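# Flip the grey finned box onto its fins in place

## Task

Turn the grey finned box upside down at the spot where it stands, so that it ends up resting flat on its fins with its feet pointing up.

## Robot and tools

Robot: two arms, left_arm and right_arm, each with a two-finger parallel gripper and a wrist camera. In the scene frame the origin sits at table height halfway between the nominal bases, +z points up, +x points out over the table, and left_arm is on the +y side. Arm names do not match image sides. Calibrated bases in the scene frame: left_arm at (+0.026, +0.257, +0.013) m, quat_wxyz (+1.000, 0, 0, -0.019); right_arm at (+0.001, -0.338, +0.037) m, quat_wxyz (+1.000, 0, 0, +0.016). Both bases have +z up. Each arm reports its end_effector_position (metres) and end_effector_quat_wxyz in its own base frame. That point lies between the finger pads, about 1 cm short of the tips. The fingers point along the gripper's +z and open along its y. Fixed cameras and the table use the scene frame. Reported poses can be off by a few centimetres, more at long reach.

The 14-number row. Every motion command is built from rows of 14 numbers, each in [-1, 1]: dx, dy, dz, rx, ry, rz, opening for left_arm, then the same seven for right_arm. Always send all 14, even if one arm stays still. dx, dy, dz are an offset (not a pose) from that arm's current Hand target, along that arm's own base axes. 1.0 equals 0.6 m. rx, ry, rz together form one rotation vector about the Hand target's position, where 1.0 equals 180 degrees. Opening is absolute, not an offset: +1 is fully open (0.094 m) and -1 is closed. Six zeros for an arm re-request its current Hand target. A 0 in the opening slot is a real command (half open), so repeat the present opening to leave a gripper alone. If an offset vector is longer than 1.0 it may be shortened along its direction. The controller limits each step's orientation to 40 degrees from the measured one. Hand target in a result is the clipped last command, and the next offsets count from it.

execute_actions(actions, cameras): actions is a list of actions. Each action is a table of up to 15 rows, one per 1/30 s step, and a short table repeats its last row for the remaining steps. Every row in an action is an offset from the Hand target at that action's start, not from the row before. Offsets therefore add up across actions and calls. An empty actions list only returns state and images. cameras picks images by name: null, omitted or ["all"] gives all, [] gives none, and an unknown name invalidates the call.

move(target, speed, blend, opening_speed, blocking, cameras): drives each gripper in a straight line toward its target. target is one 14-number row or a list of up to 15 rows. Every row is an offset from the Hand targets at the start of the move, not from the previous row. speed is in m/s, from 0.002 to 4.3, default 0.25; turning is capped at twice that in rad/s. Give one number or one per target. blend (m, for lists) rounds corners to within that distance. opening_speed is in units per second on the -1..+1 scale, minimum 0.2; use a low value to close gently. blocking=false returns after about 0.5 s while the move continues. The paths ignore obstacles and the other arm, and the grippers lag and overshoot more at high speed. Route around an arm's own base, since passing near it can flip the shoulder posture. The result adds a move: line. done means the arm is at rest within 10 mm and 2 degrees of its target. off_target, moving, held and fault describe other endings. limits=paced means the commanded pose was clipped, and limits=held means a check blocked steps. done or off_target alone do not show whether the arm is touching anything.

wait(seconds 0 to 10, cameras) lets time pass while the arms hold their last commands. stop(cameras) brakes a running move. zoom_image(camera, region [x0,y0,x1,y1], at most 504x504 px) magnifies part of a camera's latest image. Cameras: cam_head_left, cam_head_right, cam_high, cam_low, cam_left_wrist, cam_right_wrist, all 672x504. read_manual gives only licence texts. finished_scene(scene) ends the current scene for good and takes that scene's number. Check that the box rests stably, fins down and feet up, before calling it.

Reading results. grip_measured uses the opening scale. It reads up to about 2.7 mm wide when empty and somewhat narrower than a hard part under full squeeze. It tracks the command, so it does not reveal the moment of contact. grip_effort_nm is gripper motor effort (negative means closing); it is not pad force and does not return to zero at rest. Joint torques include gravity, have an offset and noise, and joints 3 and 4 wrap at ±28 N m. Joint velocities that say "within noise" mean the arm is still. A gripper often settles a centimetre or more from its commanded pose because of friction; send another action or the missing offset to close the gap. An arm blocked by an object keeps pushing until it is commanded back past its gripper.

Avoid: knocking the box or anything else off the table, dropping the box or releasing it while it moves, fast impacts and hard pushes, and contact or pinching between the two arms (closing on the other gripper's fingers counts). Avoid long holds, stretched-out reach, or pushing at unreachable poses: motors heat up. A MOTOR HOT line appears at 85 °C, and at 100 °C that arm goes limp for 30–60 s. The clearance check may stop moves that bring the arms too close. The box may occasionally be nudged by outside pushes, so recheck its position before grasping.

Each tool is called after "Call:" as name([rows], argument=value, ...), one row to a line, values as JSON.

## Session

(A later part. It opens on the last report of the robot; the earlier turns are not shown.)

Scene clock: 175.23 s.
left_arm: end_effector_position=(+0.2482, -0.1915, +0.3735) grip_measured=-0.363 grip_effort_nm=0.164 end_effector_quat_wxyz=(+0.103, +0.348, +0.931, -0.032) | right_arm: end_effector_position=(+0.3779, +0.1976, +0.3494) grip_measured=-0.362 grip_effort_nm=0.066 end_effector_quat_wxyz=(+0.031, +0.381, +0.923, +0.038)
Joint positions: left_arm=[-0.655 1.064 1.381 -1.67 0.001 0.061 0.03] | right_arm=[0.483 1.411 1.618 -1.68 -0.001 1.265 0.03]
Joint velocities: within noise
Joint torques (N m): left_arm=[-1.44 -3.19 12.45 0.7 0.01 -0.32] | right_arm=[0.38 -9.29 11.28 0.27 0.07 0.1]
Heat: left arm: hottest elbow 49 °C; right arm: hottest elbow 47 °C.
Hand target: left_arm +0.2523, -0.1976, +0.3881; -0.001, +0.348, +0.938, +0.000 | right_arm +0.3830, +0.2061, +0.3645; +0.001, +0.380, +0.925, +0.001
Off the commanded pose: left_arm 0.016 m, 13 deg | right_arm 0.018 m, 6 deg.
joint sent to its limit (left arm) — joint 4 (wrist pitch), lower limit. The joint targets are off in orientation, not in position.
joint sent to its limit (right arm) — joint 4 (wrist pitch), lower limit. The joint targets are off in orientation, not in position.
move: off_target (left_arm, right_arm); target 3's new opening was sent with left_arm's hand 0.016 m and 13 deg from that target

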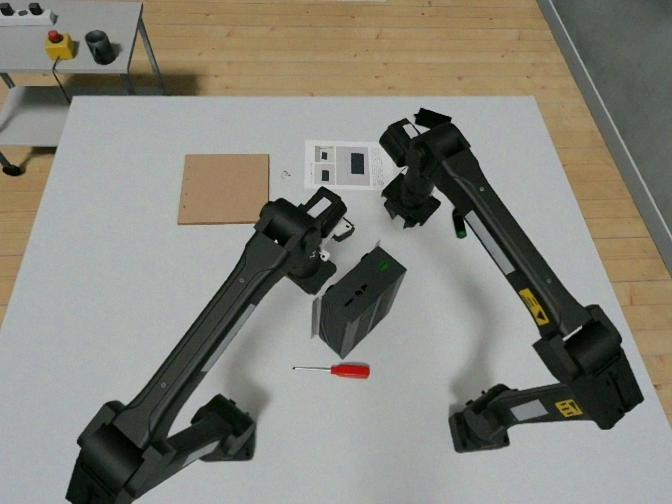

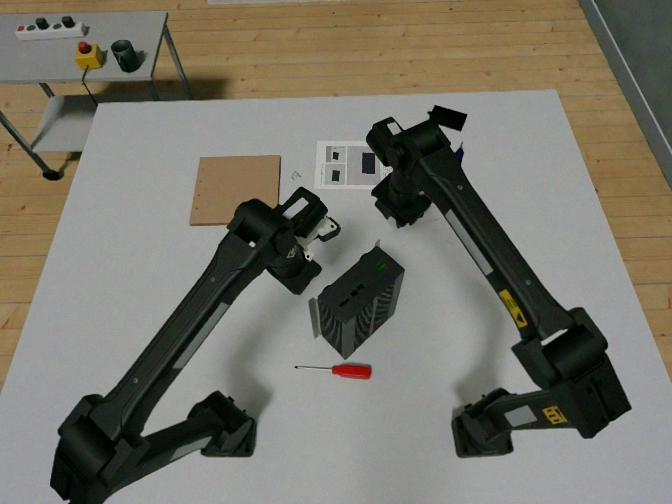

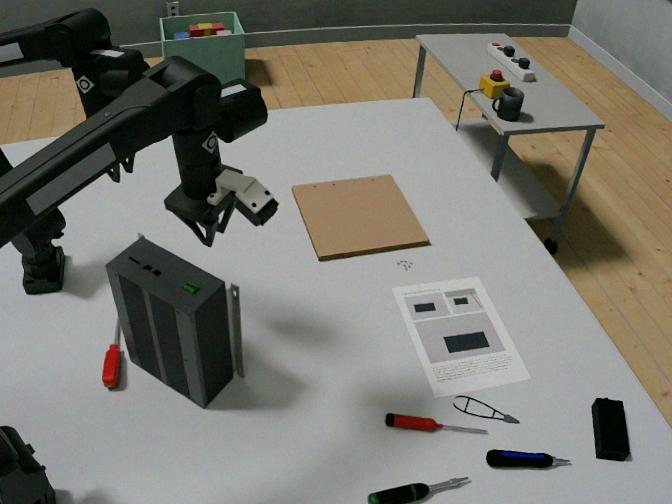

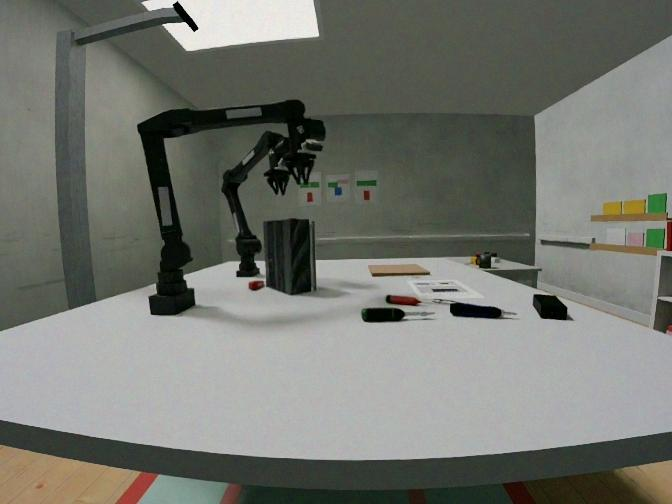

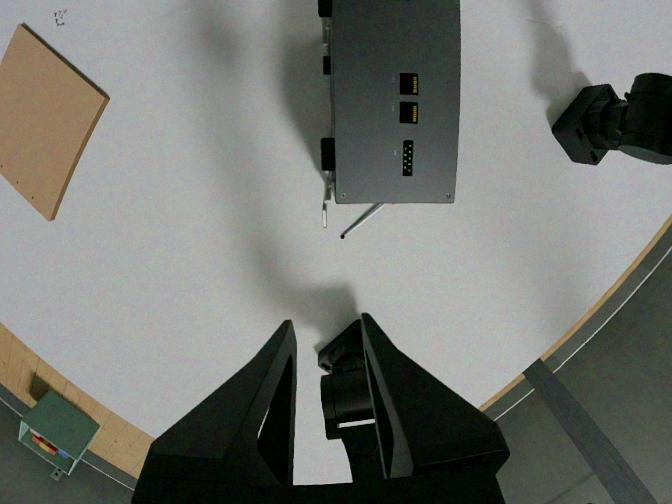

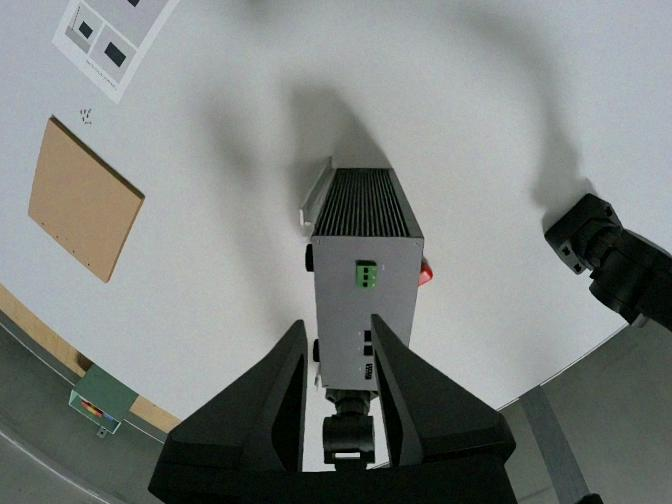

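Call:
move(target=[0.03,0.0,-0.165,0,0,0,-0.36,0.047,0.02,-0.16,0,0,0,-0.36], speed=0.12, cameras=["cam_left_wrist","cam_right_wrist"])

Call:
zoom_image(camera="cam_left_wrist", region=[230, 200, 450, 400])

Call:
zoom_image(camera="cam_right_wrist", region=[230, 200, 450, 400])

Scene clock: 204.53 s.
left_arm: end_effector_position=(+0.2644, -0.1976, +0.2932) grip_measured=-0.363 grip_effort_nm=0.164 end_effector_quat_wxyz=(+0.000, +0.347, +0.938, -0.001) | right_arm: end_effector_position=(+0.4083, +0.2135, +0.2686) grip_measured=-0.361 grip_effort_nm=0.071 end_effector_quat_wxyz=(-0.003, +0.381, +0.924, -0.003)
Joint positions: left_arm=[-0.64 1.203 1.284 -1.651 0.001 0.068 0.03] | right_arm=[0.483 1.548 1.558 -1.59 -0.001 1.265 0.03]
Joint velocities: within noise
Joint torques (N m): left_arm=[-0.03 -5.42 8.9 1.13 0.04 -0.06] | right_arm=[-0.56 -11.69 8.09 1.07 0.08 0.02]
Heat: left arm: hottest elbow 52 °C; right arm: hottest elbow 47 °C.
Hand target: left_arm +0.2702, -0.1976, +0.2891; -0.001, +0.348, +0.937, +0.000 | right_arm +0.4110, +0.2180, +0.2683; +0.001, +0.380, +0.925, +0.000
Off the commanded pose: left_arm 0.007 m, 0 deg | right_arm 0.005 m, 1 deg.
move: done
Images, in order (width x height): cam_left_wrist 672x504, cam_right_wrist 672x504.

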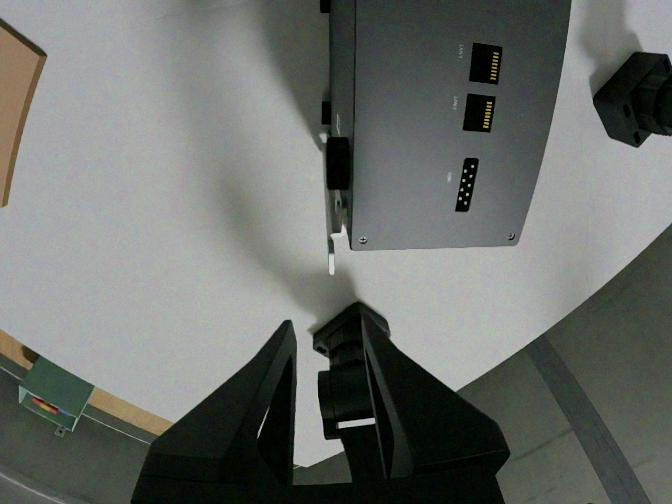

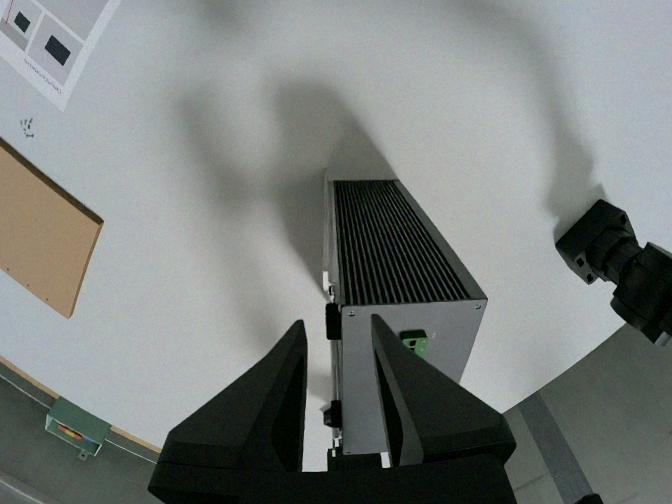

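Scaled by 2.291 from the camera's 672x504 image, which has a finer 960x720 frame.

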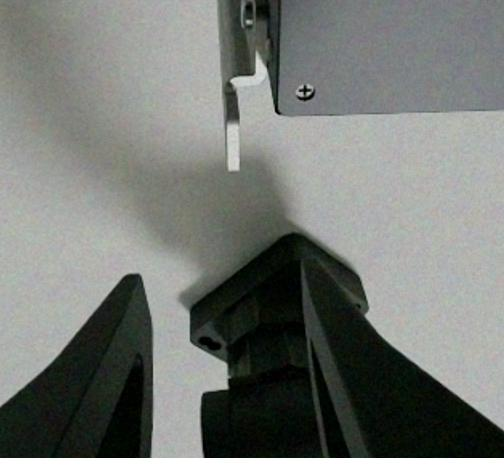

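Scaled by 2.291 from the camera's 672x504 image, which has a finer 960x720 frame.

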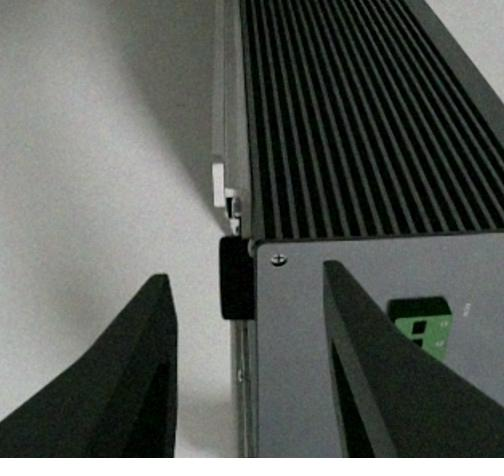

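Call:
move([
  [0,0.0033,0,0,0,0,-0.36,0.0005,0.017,0,0,0,0,-0.36],
  [0,0.0033,-0.093,0,0,0,-0.36,0.0005,0.017,-0.092,0,0,0,-0.36],
], speed=[0.05,0.05], cameras=["cam_left_wrist","cam_right_wrist"])

Call:
zoom_image(camera="cam_left_wrist", region=[230, 200, 450, 400])

Call:
zoom_image(camera="cam_right_wrist", region=[230, 200, 450, 400])

Scene clock: 224.60 s.
left_arm: end_effector_position=(+0.2654, -0.1963, +0.2378) grip_measured=-0.363 grip_effort_nm=0.164 end_effector_quat_wxyz=(+0.000, +0.347, +0.938, +0.000) | right_arm: end_effector_position=(+0.4106, +0.2206, +0.2167) grip_measured=-0.361 grip_effort_nm=0.071 end_effector_quat_wxyz=(-0.001, +0.382, +0.924, +0.000)
Joint positions: left_arm=[-0.635 1.203 1.138 -1.507 0.001 0.073 0.03] | right_arm=[0.494 1.565 1.441 -1.449 -0.001 1.278 0.03]
Joint velocities: within noise
Joint torques (N m): left_arm=[0.03 -5.71 8.7 1.1 0.02 -0.05] | right_arm=[0.32 -11.28 7.92 0.72 0.1 0.05]
Heat: left arm: hottest elbow 51 °C; right arm: hottest elbow 46 °C.
Hand target: left_arm +0.2703, -0.1956, +0.2334; -0.001, +0.348, +0.938, +0.000 | right_arm +0.4114, +0.2281, +0.2134; +0.001, +0.380, +0.925, +0.001
Off the commanded pose: left_arm 0.007 m, 0 deg | right_arm 0.008 m, 0 deg.
move: done
Images, in order (width x height): cam_left_wrist 672x504, cam_right_wrist 672x504.

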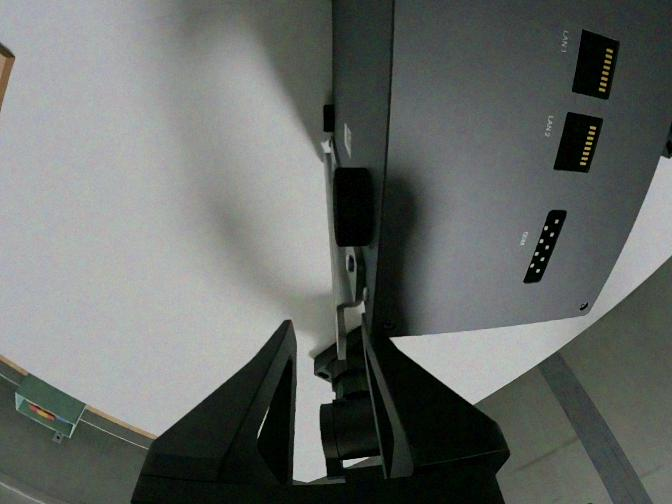

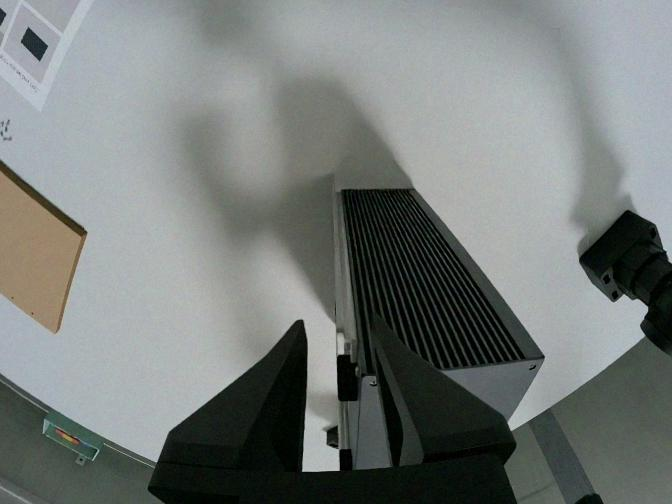

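Scaled by 2.291 from the camera's 672x504 image, which has a finer 960x720 frame.

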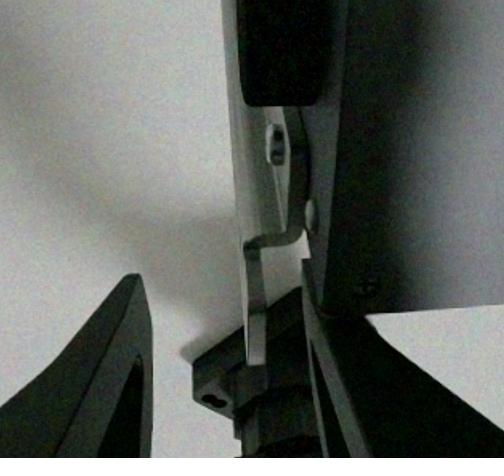

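Scaled by 2.291 from the camera's 672x504 image, which has a finer 960x720 frame.

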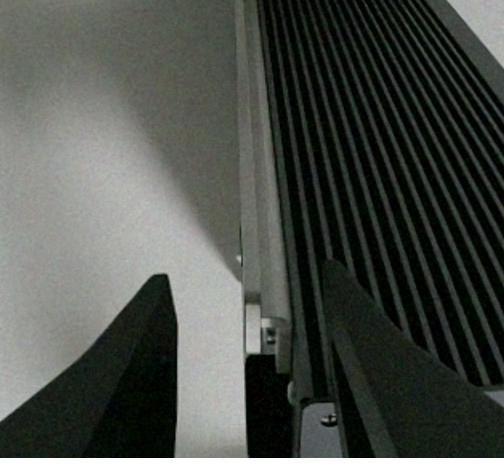

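Call:
move([
  [-0.0085,0.001,0,0,0,0,-0.36,0.001,0,-0.003,0,0,0,-0.36],
], speed=0.03, cameras=[])

Call:
move(target=[0,0,0,0,0,0,-1,0,0,0,0,0,0,-1], opening_speed=0.25, cameras=["cam_left_wrist","cam_right_wrist"])

Call:
zoom_image(camera="cam_left_wrist", region=[230, 200, 450, 400])

Call:
zoom_image(camera="cam_right_wrist", region=[230, 200, 450, 400])

Scene clock: 239.73 s.
left_arm: end_effector_position=(+0.2635, -0.1949, +0.2343) grip_measured=-0.363 grip_effort_nm=0.164 end_effector_quat_wxyz=(-0.005, +0.347, +0.938, +0.001) | right_arm: end_effector_position=(+0.4116, +0.2211, +0.2167) grip_measured=-0.361 grip_effort_nm=0.066 end_effector_quat_wxyz=(+0.001, +0.382, +0.924, +0.001)
Joint positions: left_arm=[-0.635 1.203 1.129 -1.506 0.001 0.074 0.03] | right_arm=[0.494 1.565 1.441 -1.445 -0.001 1.278 0.03]
Joint velocities: within noise
Joint torques (N m): left_arm=[-0.56 -6.42 8.62 1.06 0.04 -0.14] | right_arm=[0.32 -11.63 7.56 0.98 0.12 0.08]
Heat: left arm: hottest elbow 50 °C; right arm: hottest elbow 46 °C.
Hand target: left_arm +0.2652, -0.1951, +0.2334; -0.001, +0.348, +0.937, +0.000 | right_arm +0.4121, +0.2281, +0.2116; +0.001, +0.380, +0.925, +0.001
Off the commanded pose: left_arm 0.002 m, 0 deg | right_arm 0.009 m, 0 deg.
move: done
No camera images: "cameras" was empty.

Scene clock: 242.60 s.
left_arm: end_effector_position=(+0.2610, -0.1981, +0.2341) grip_measured=-0.951 grip_effort_nm=-0.989 end_effector_quat_wxyz=(-0.006, +0.355, +0.935, -0.005) | right_arm: end_effector_position=(+0.4111, +0.2209, +0.2159) grip_measured=-0.957 grip_effort_nm=-1.009 end_effector_quat_wxyz=(+0.000, +0.385, +0.923, +0.001)
Joint positions: left_arm=[-0.641 1.203 1.129 -1.506 0.013 0.084 0.002] | right_arm=[0.494 1.565 1.44 -1.445 -0.001 1.283 0.002]
Joint velocities: within noise
Joint torques (N m): left_arm=[0.03 -6.65 8.7 0.98 -0.42 -0.28] | right_arm=[0.03 -11.75 7.8 0.99 0.08 -0.03]
Heat: left arm: hottest elbow 49 °C; right arm: hottest elbow 46 °C.
Hand target: left_arm +0.2653, -0.1951, +0.2334; -0.001, +0.348, +0.937, +0.000 | right_arm +0.4120, +0.2281, +0.2115; +0.001, +0.380, +0.925, +0.000
Off the commanded pose: left_arm 0.005 m, 1 deg | right_arm 0.009 m, 1 deg.
move: done
Images, in order (width x height): cam_left_wrist 672x504, cam_right_wrist 672x504.

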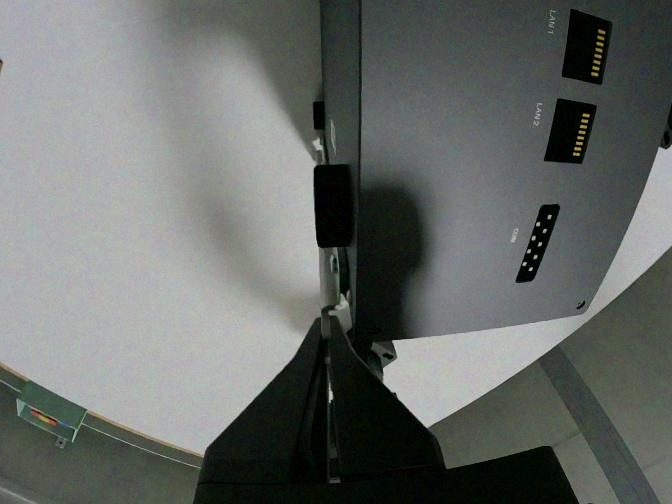

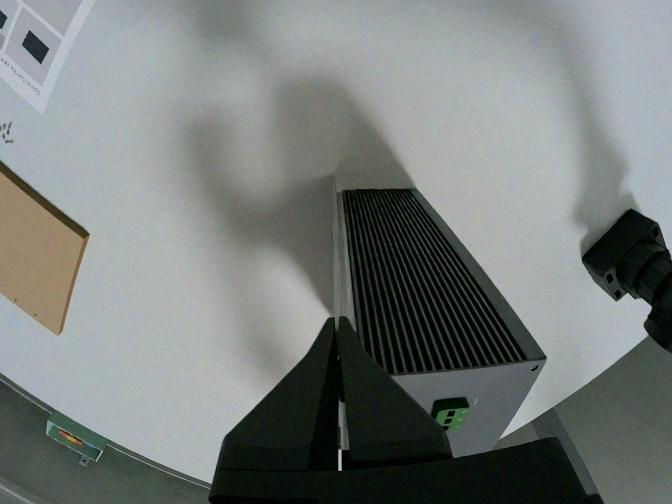

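Scaled by 2.291 from the camera's 672x504 image, which has a finer 960x720 frame.

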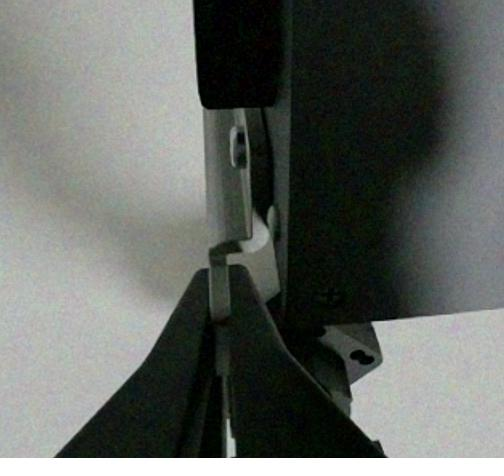

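Scaled by 2.291 from the camera's 672x504 image, which has a finer 960x720 frame.

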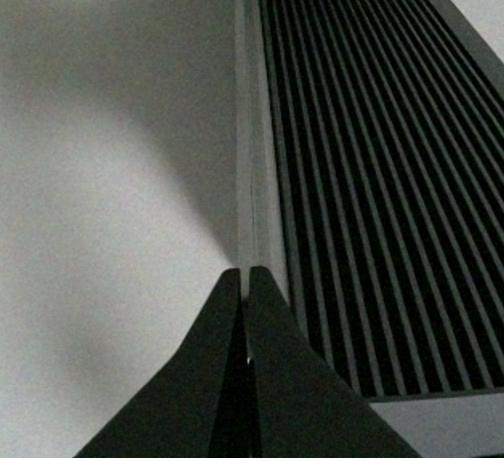

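Call:
move([
  [0,0,0.12,0,0,0,-1,0,-0.006,0.13,0,0,0,-1],
  [0,0,0.19,0,0,0,-1,0,-0.006,0.205,0,0,0,-1],
], speed=0.06, cameras=["cam_high","cam_low"])

Scene clock: 274.70 s.
left_arm: end_effector_position=(+0.2557, -0.1894, +0.2750) grip_measured=-0.947 grip_effort_nm=-1.009 end_effector_quat_wxyz=(-0.023, +0.363, +0.931, +0.013) | right_arm: end_effector_position=(+0.4039, +0.2236, +0.2560) grip_measured=-0.959 grip_effort_nm=-1.038 end_effector_quat_wxyz=(-0.033, +0.381, +0.923, -0.035)
Joint positions: left_arm=[-0.643 1.203 1.235 -1.653 -0.013 0.1 0.002] | right_arm=[0.504 1.607 1.592 -1.652 -0.008 1.287 0.002]
Joint velocities: within noise
Joint torques (N m): left_arm=[0.03 -12.04 18.3 -0.53 0.57 -0.4] | right_arm=[-0.79 -20.07 15.49 -1.1 0.38 -0.08]
Heat: left arm: hottest elbow 49 °C; right arm: hottest elbow 44 °C.
Hand target: left_arm +0.2652, -0.1951, +0.3473; -0.001, +0.348, +0.938, +0.000 | right_arm +0.4120, +0.2245, +0.3345; +0.001, +0.380, +0.925, +0.001
Off the commanded pose: left_arm 0.073 m, 3 deg | right_arm 0.079 m, 6 deg.
joint sent to its limit (left arm) — joint 4 (wrist pitch), lower limit. The joint targets are off in position and orientation.
joint sent to its limit (right arm) — joint 4 (wrist pitch), lower limit. The joint targets are off in position and orientation.
move: off_target (left_arm, right_arm)
Images, in order (width x height): cam_high 672x504, cam_low 672x504.

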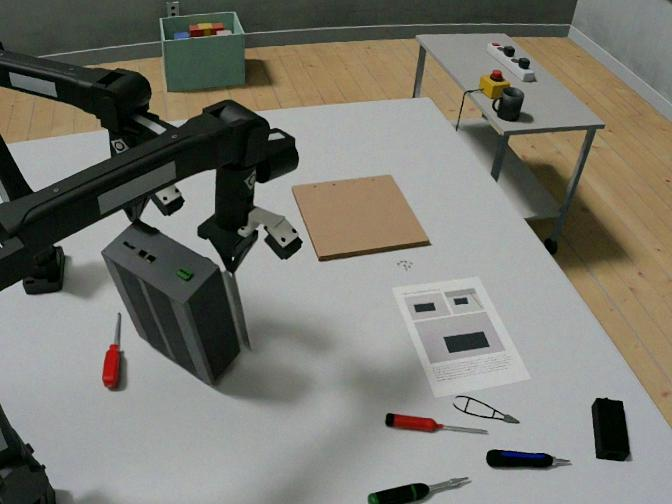

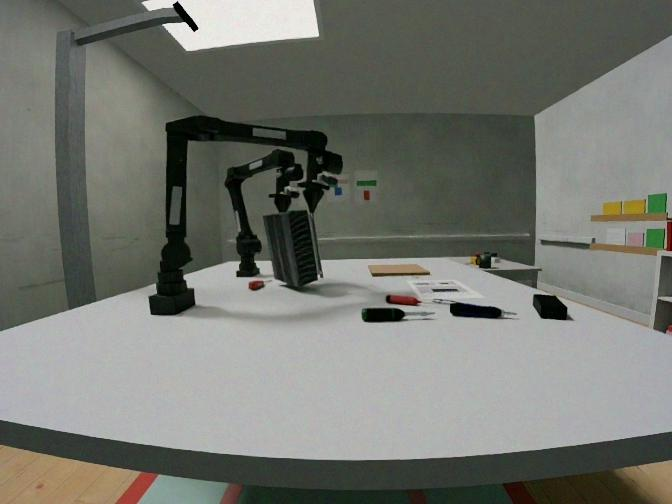

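Call:
move([
  [0.1018,0.032,0.04,0,0,-0.0435,-1,0.0705,-0.0152,0.04,0,0,-0.0435,-1],
  [0.2065,0.0617,0.04,0,0,-0.087,-1,0.1385,-0.0275,0.04,0,0,-0.087,-1],
  [0.313,0.0878,0.04,0,0,-0.1305,-1,0.2045,-0.0363,0.04,0,0,-0.1305,-1],
  [0.4208,0.1105,0.04,0,0,-0.174,-1,0.2695,-0.042,0.04,0,0,-0.174,-1],
  [0.5305,0.1297,0.04,0,0,-0.2175,-1,0.3333,-0.0437,0.04,0,0,-0.2175,-1],
  [0.6405,0.145,0.03,0,0,-0.261,-1,0.3965,-0.042,0.03,0,0,-0.261,-1],
], speed=0.1, blend=0.01)

Scene clock: 289.00 s.
left_arm: end_effector_position=(+0.6356, -0.1195, +0.2637) grip_measured=-0.948 grip_effort_nm=-1.013 end_effector_quat_wxyz=(+0.032, +0.701, +0.712, +0.029) | right_arm: end_effector_position=(+0.6341, +0.2131, +0.2475) grip_measured=-0.960 grip_effort_nm=-1.048 end_effector_quat_wxyz=(+0.016, +0.705, +0.708, +0.037)
Joint positions: left_arm=[-0.189 2.028 2.207 -1.665 -0.013 1.368 0.002] | right_arm=[0.324 2.108 2.296 -1.678 -0.004 1.89 0.002]
Joint velocities: within noise
Joint torques (N m): left_arm=[1.26 -25.52 18.62 0.17 0.55 -0.21] | right_arm=[-2.78 -27.69 16.16 0.25 0.24 0.11]
Heat: left arm: hottest elbow 57 °C; right arm: hottest elbow 50 °C.
Hand target: left_arm +0.6495, -0.1082, +0.3656; +0.000, +0.693, +0.721, +0.001 | right_arm +0.6499, +0.1994, +0.3524; +0.001, +0.717, +0.697, +0.000
Off the commanded pose: left_arm 0.103 m, 5 deg | right_arm 0.107 m, 5 deg.
joint sent to its limit (left arm) — joint 4 (wrist pitch), lower limit. The joint targets are off in position and orientation.
joint sent to its limit (right arm) — joint 4 (wrist pitch), lower limit. The joint targets are off in position and orientation.
move: off_target (left_arm, right_arm)

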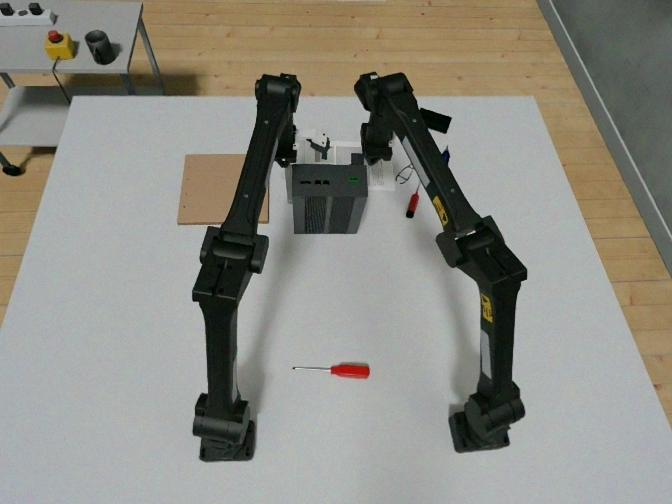

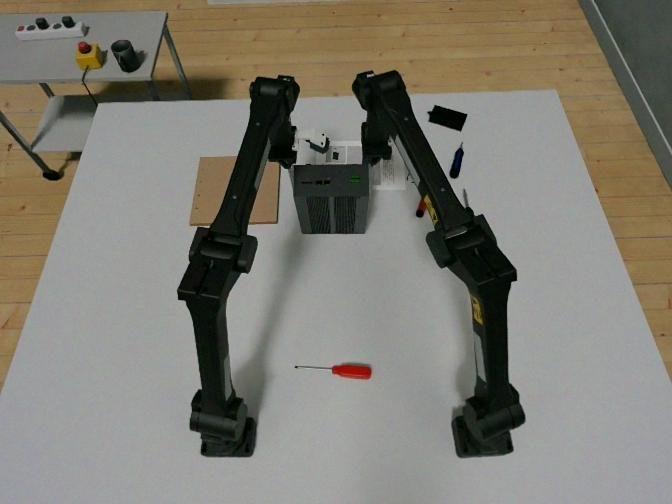

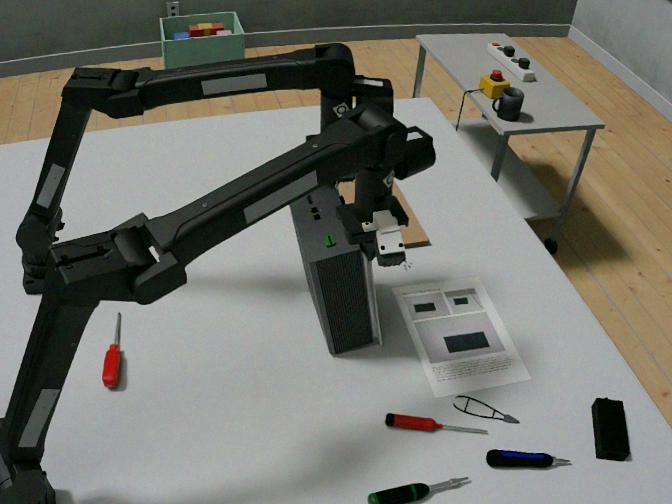

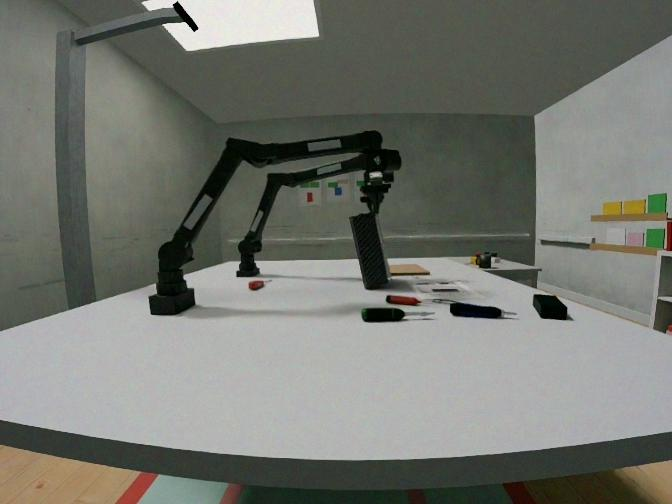

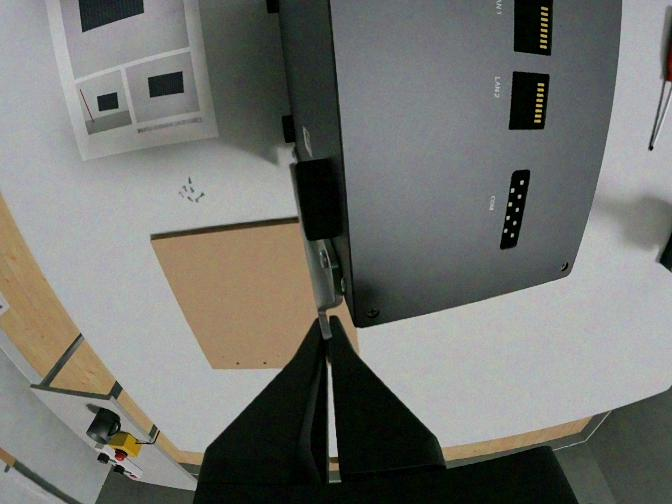

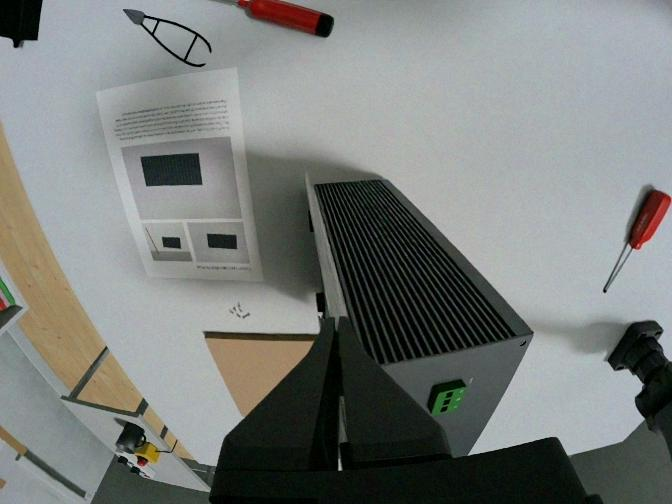

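Call:
move([
  [-0.153,0,-0.105,0,-0.111,0,-1,-0.153,0,-0.1,0,-0.111,0,-1],
  [-0.298,0,-0.164,0,-0.222,0,-1,-0.298,0,-0.153,0,-0.222,0,-1],
  [-0.416,0,-0.259,0,-0.333,0,-1,-0.416,0,-0.248,0,-0.333,0,-1],
  [-0.478,0,-0.379,0,-0.433,0,-1,-0.478,0,-0.368,0,-0.433,0,-1],
], speed=0.085, cameras=["cam_high","cam_low","cam_head_left"])

Scene clock: 306.10 s.
left_arm: end_effector_position=(+0.3616, -0.1288, +0.1414) grip_measured=-0.953 grip_effort_nm=-1.013 end_effector_quat_wxyz=(+0.469, +0.555, +0.547, +0.416) | right_arm: end_effector_position=(+0.3498, +0.2167, +0.1115) grip_measured=-0.960 grip_effort_nm=-1.038 end_effector_quat_wxyz=(+0.413, +0.541, +0.584, +0.442)
Joint positions: left_arm=[-0.542 1.149 0.212 0.695 -0.462 1.409 0.002] | right_arm=[0.839 1.377 0.33 0.678 0.732 1.82 0.002]
Joint velocities: within noise
Joint torques (N m): left_arm=[1.9 -2.55 5.6 3.11 -1.47 -0.23] | right_arm=[-3.49 -7.59 5.5 3.71 2.28 -0.16]
Heat: left arm: hottest elbow 56 °C; right arm: hottest elbow 51 °C.
Hand target: left_arm +0.3626, -0.1082, +0.1381; +0.453, +0.538, +0.561, +0.436 | right_arm +0.3631, +0.1993, +0.1315; +0.439, +0.558, +0.541, +0.451
Off the commanded pose: left_arm 0.021 m, 4 deg | right_arm 0.030 m, 6 deg.
move: off_target (left_arm, right_arm)
Images, in order (width x height): cam_head_left 672x504, cam_high 672x504, cam_low 672x504.

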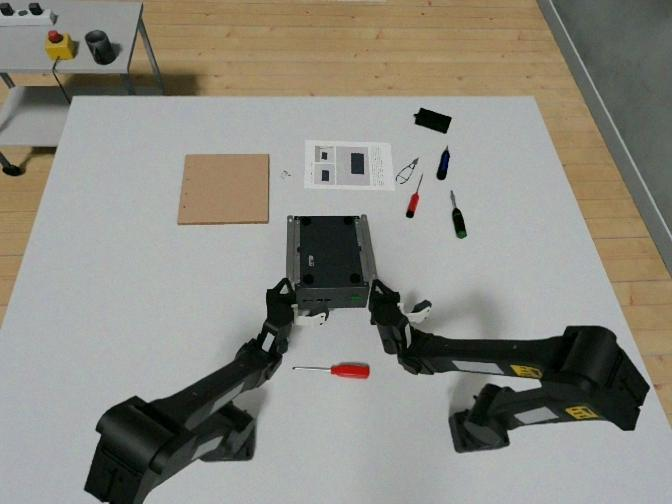

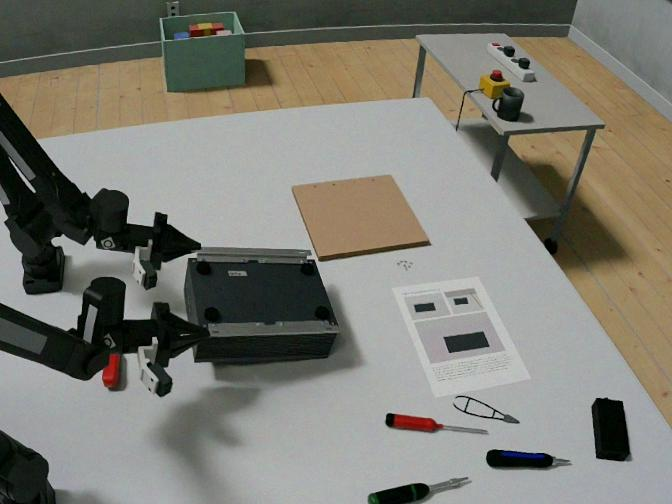

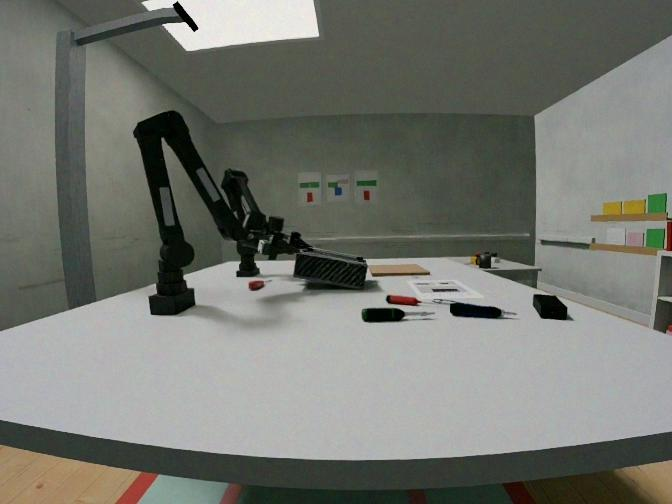

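Call:
move(target=[-0.005,0,-0.145,0,-0.06,0,-1,-0.005,0,-0.15,0,-0.06,0,-1], speed=0.05, cameras=["cam_high","cam_low"])

Call:
zoom_image(camera="cam_low", region=[270, 230, 400, 310])

Scene clock: 314.57 s.
left_arm: end_effector_position=(+0.3644, -0.1243, +0.0854) grip_measured=-0.953 grip_effort_nm=-1.009 end_effector_quat_wxyz=(+0.510, +0.502, +0.524, +0.462) | right_arm: end_effector_position=(+0.3573, +0.2170, +0.0612) grip_measured=-0.960 grip_effort_nm=-1.043 end_effector_quat_wxyz=(+0.463, +0.516, +0.503, +0.516)
Joint positions: left_arm=[-0.553 1.826 0.176 1.589 -0.526 1.469 0.002] | right_arm=[0.848 1.968 0.333 1.579 0.807 1.678 0.002]
Joint velocities: within noise
Joint torques (N m): left_arm=[0.73 -0.26 0.16 2.17 -0.69 -0.47] | right_arm=[-3.08 -5.01 0.17 1.8 0.95 -0.1]
Heat: left arm: hottest elbow 54 °C; right arm: hottest elbow 50 °C.
Hand target: left_arm +0.3596, -0.1081, +0.0511; +0.504, +0.495, +0.516, +0.485 | right_arm +0.3601, +0.1994, +0.0415; +0.488, +0.513, +0.497, +0.502
Off the commanded pose: left_arm 0.038 m, 3 deg | right_arm 0.027 m, 3 deg.
joint read past its limit (left arm) — joint 4 (wrist pitch), upper limit.
joint read past its limit (right arm) — joint 4 (wrist pitch), upper limit.
joint sent to its limit (left arm) — joint 4 (wrist pitch), upper limit. The joint targets are off in position and orientation.
joint sent to its limit (right arm) — joint 4 (wrist pitch), upper limit. The joint targets are off in orientation, not in position.
move: off_target (left_arm, right_arm)
Images, in order (width x height): cam_high 672x504, cam_low 672x504.

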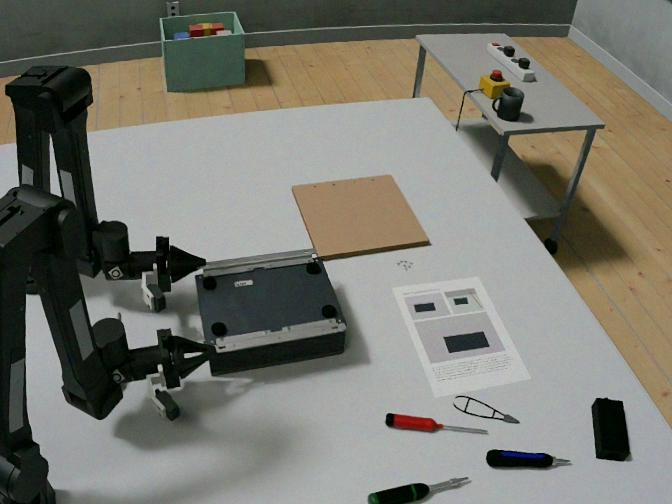

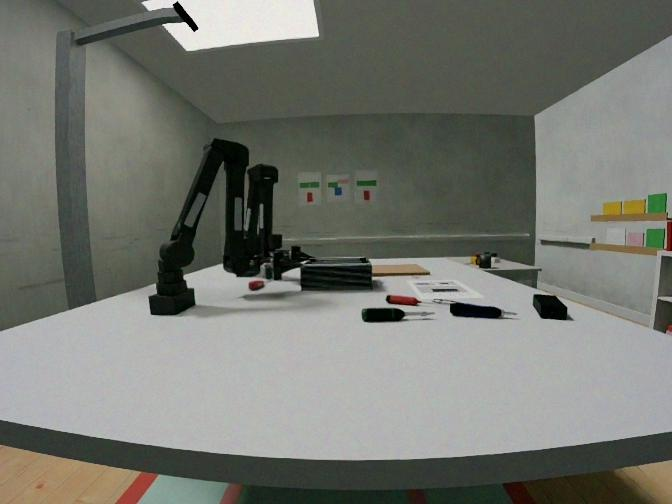

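Scaled by 3.877.

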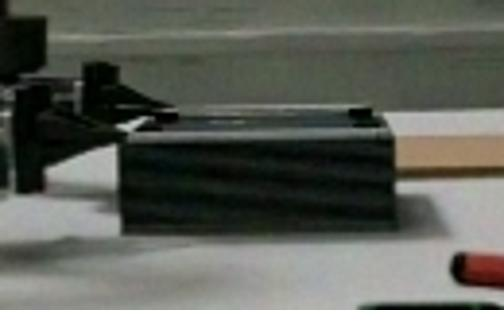

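Call:
move([
  [0.008,-0.026,0.055,0,0,0,-1,-0.005,0.028,0.034,0,0,0,-1],
], speed=0.05, cameras=[])

Call:
move(target=[0,0,0,0,0,0,-0.5,0,0,0,0,0,0,-0.5], opening_speed=0.3, cameras=[])

Call:
move([
  [-0.042,0,0,0,0,0,-0.5,-0.042,0,0,0,0,0,-0.5],
], speed=0.06)

Scene clock: 323.27 s.
left_arm: end_effector_position=(+0.3665, -0.1267, +0.0882) grip_measured=-0.953 grip_effort_nm=-1.009 end_effector_quat_wxyz=(+0.504, +0.497, +0.522, +0.476) | right_arm: end_effector_position=(+0.3571, +0.2183, +0.0626) grip_measured=-0.960 grip_effort_nm=-1.038 end_effector_quat_wxyz=(+0.480, +0.514, +0.502, +0.504)
Joint positions: left_arm=[-0.573 1.825 0.189 1.589 -0.568 1.493 0.002] | right_arm=[0.864 1.969 0.344 1.577 0.851 1.642 0.002]
Joint velocities: within noise
Joint torques (N m): left_arm=[-0.73 -6.24 0.9 2.14 -0.3 -0.23] | right_arm=[-0.79 -8.88 0.77 1.84 0.68 -0.13]
Heat: left arm: hottest elbow 51 °C; right arm: hottest elbow 48 °C.
Hand target: left_arm +0.3645, -0.1238, +0.0841; +0.504, +0.495, +0.516, +0.485 | right_arm +0.3571, +0.2162, +0.0620; +0.488, +0.513, +0.497, +0.502
Off the commanded pose: left_arm 0.005 m, 1 deg | right_arm 0.002 m, 1 deg.
joint read past its limit (left arm) — joint 4 (wrist pitch), upper limit.
joint read past its limit (right arm) — joint 4 (wrist pitch), upper limit.
joint sent to its limit (left arm) — joint 4 (wrist pitch), upper limit. The joint targets still meet the commanded pose.
joint sent to its limit (right arm) — joint 4 (wrist pitch), upper limit. The joint targets still meet the commanded pose.
move: done
No camera images: "cameras" was empty.

Scene clock: 325.23 s.
left_arm: end_effector_position=(+0.3665, -0.1258, +0.0885) grip_measured=-0.504 grip_effort_nm=0.164 end_effector_quat_wxyz=(+0.502, +0.496, +0.523, +0.478) | right_arm: end_effector_position=(+0.3572, +0.2160, +0.0627) grip_measured=-0.502 grip_effort_nm=0.071 end_effector_quat_wxyz=(+0.484, +0.517, +0.499, +0.500)
Joint positions: left_arm=[-0.573 1.825 0.189 1.589 -0.574 1.494 0.023] | right_arm=[0.864 1.969 0.344 1.577 0.864 1.641 0.023]
Joint velocities: within noise
Joint torques (N m): left_arm=[-0.73 -6.24 0.88 2.15 -0.09 -0.24] | right_arm=[-0.67 -8.64 0.84 1.77 0.11 -0.12]
Heat: left arm: hottest elbow 51 °C; right arm: hottest elbow 47 °C.
Hand target: left_arm +0.3645, -0.1238, +0.0841; +0.504, +0.495, +0.516, +0.485 | right_arm +0.3571, +0.2160, +0.0620; +0.488, +0.513, +0.497, +0.502
Off the commanded pose: left_arm 0.005 m, 1 deg | right_arm 0.001 m, 1 deg.
joint read past its limit (left arm) — joint 4 (wrist pitch), upper limit.
joint read past its limit (right arm) — joint 4 (wrist pitch), upper limit.
joint sent to its limit (left arm) — joint 4 (wrist pitch), upper limit. The joint targets still meet the commanded pose.
joint sent to its limit (right arm) — joint 4 (wrist pitch), upper limit. The joint targets still meet the commanded pose.
move: done
No camera images: "cameras" was empty.

Scene clock: 326.23 s.
left_arm: end_effector_position=(+0.3419, -0.1217, +0.0824) grip_measured=-0.503 grip_effort_nm=0.164 end_effector_quat_wxyz=(+0.484, +0.507, +0.529, +0.479) | right_arm: end_effector_position=(+0.3357, +0.2127, +0.0593) grip_measured=-0.501 grip_effort_nm=0.066 end_effector_quat_wxyz=(+0.489, +0.520, +0.503, +0.488)
Joint positions: left_arm=[-0.629 1.815 0.134 1.589 -0.643 1.49 0.023] | right_arm=[0.922 1.965 0.308 1.577 0.938 1.65 0.023]
Joint velocities: within noise
Joint torques (N m): left_arm=[-1.61 -7.12 0.54 2.1 -0.08 -0.43] | right_arm=[0.32 -8.82 0.03 1.65 0.16 -0.04]
Heat: left arm: hottest elbow 51 °C; right arm: hottest elbow 47 °C.
Hand target: left_arm +0.3393, -0.1237, +0.0842; +0.504, +0.495, +0.516, +0.485 | right_arm +0.3319, +0.2160, +0.0620; +0.488, +0.513, +0.497, +0.502
Off the commanded pose: left_arm 0.004 m, 3 deg | right_arm 0.006 m, 2 deg.
joint read past its limit (left arm) — joint 4 (wrist pitch), upper limit.
joint read past its limit (right arm) — joint 4 (wrist pitch), upper limit.
joint sent to its limit (left arm) — joint 4 (wrist pitch), upper limit. The joint targets are off in orientation, not in position.
joint sent to its limit (right arm) — joint 4 (wrist pitch), upper limit. The joint targets still meet the commanded pose.
move: off_target (left_arm)

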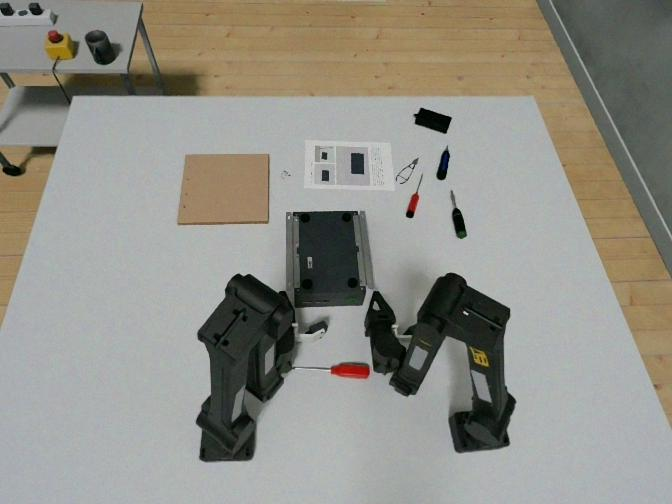

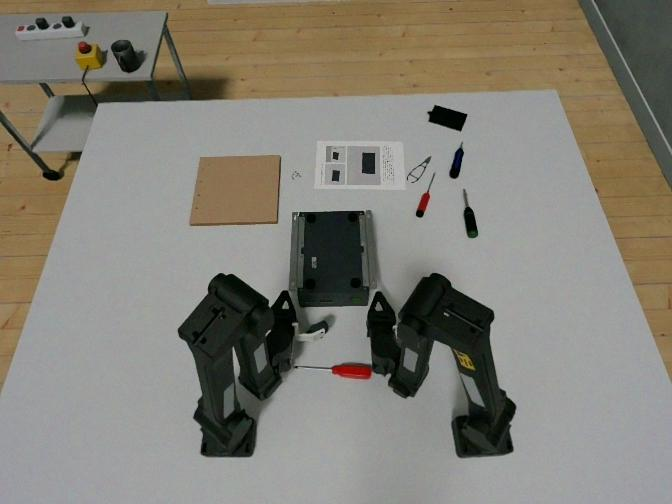

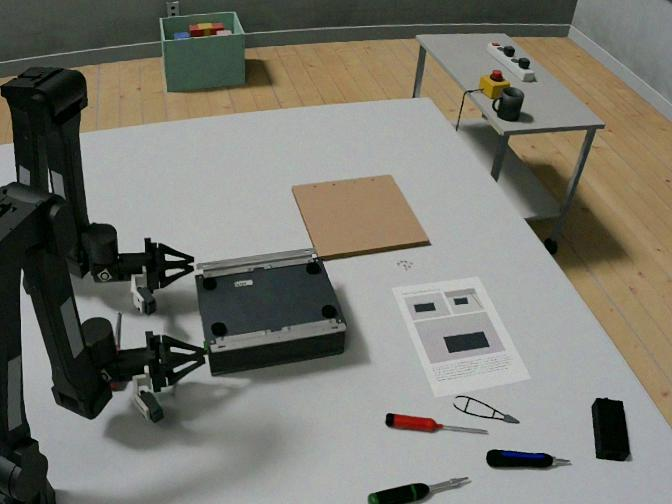

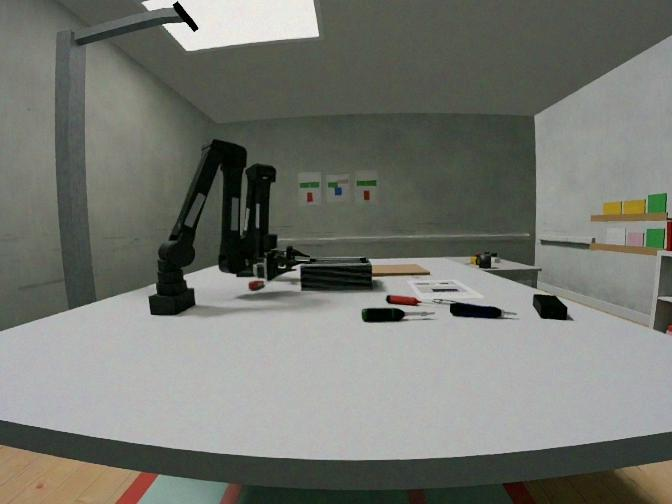

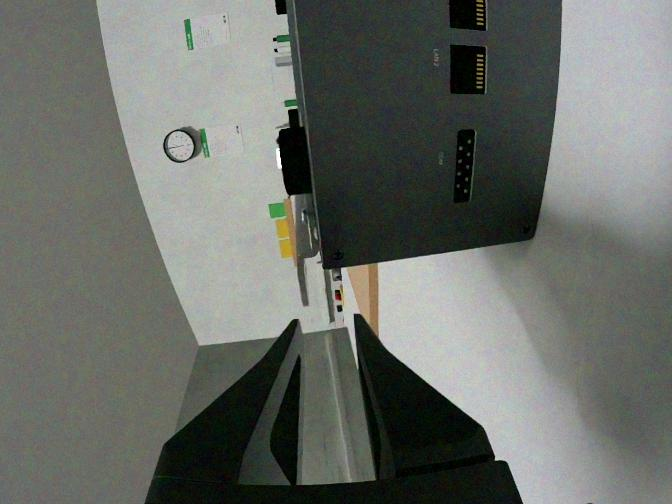

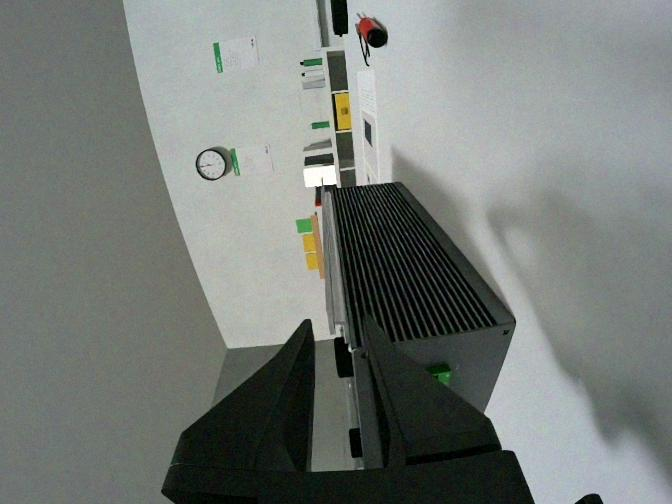

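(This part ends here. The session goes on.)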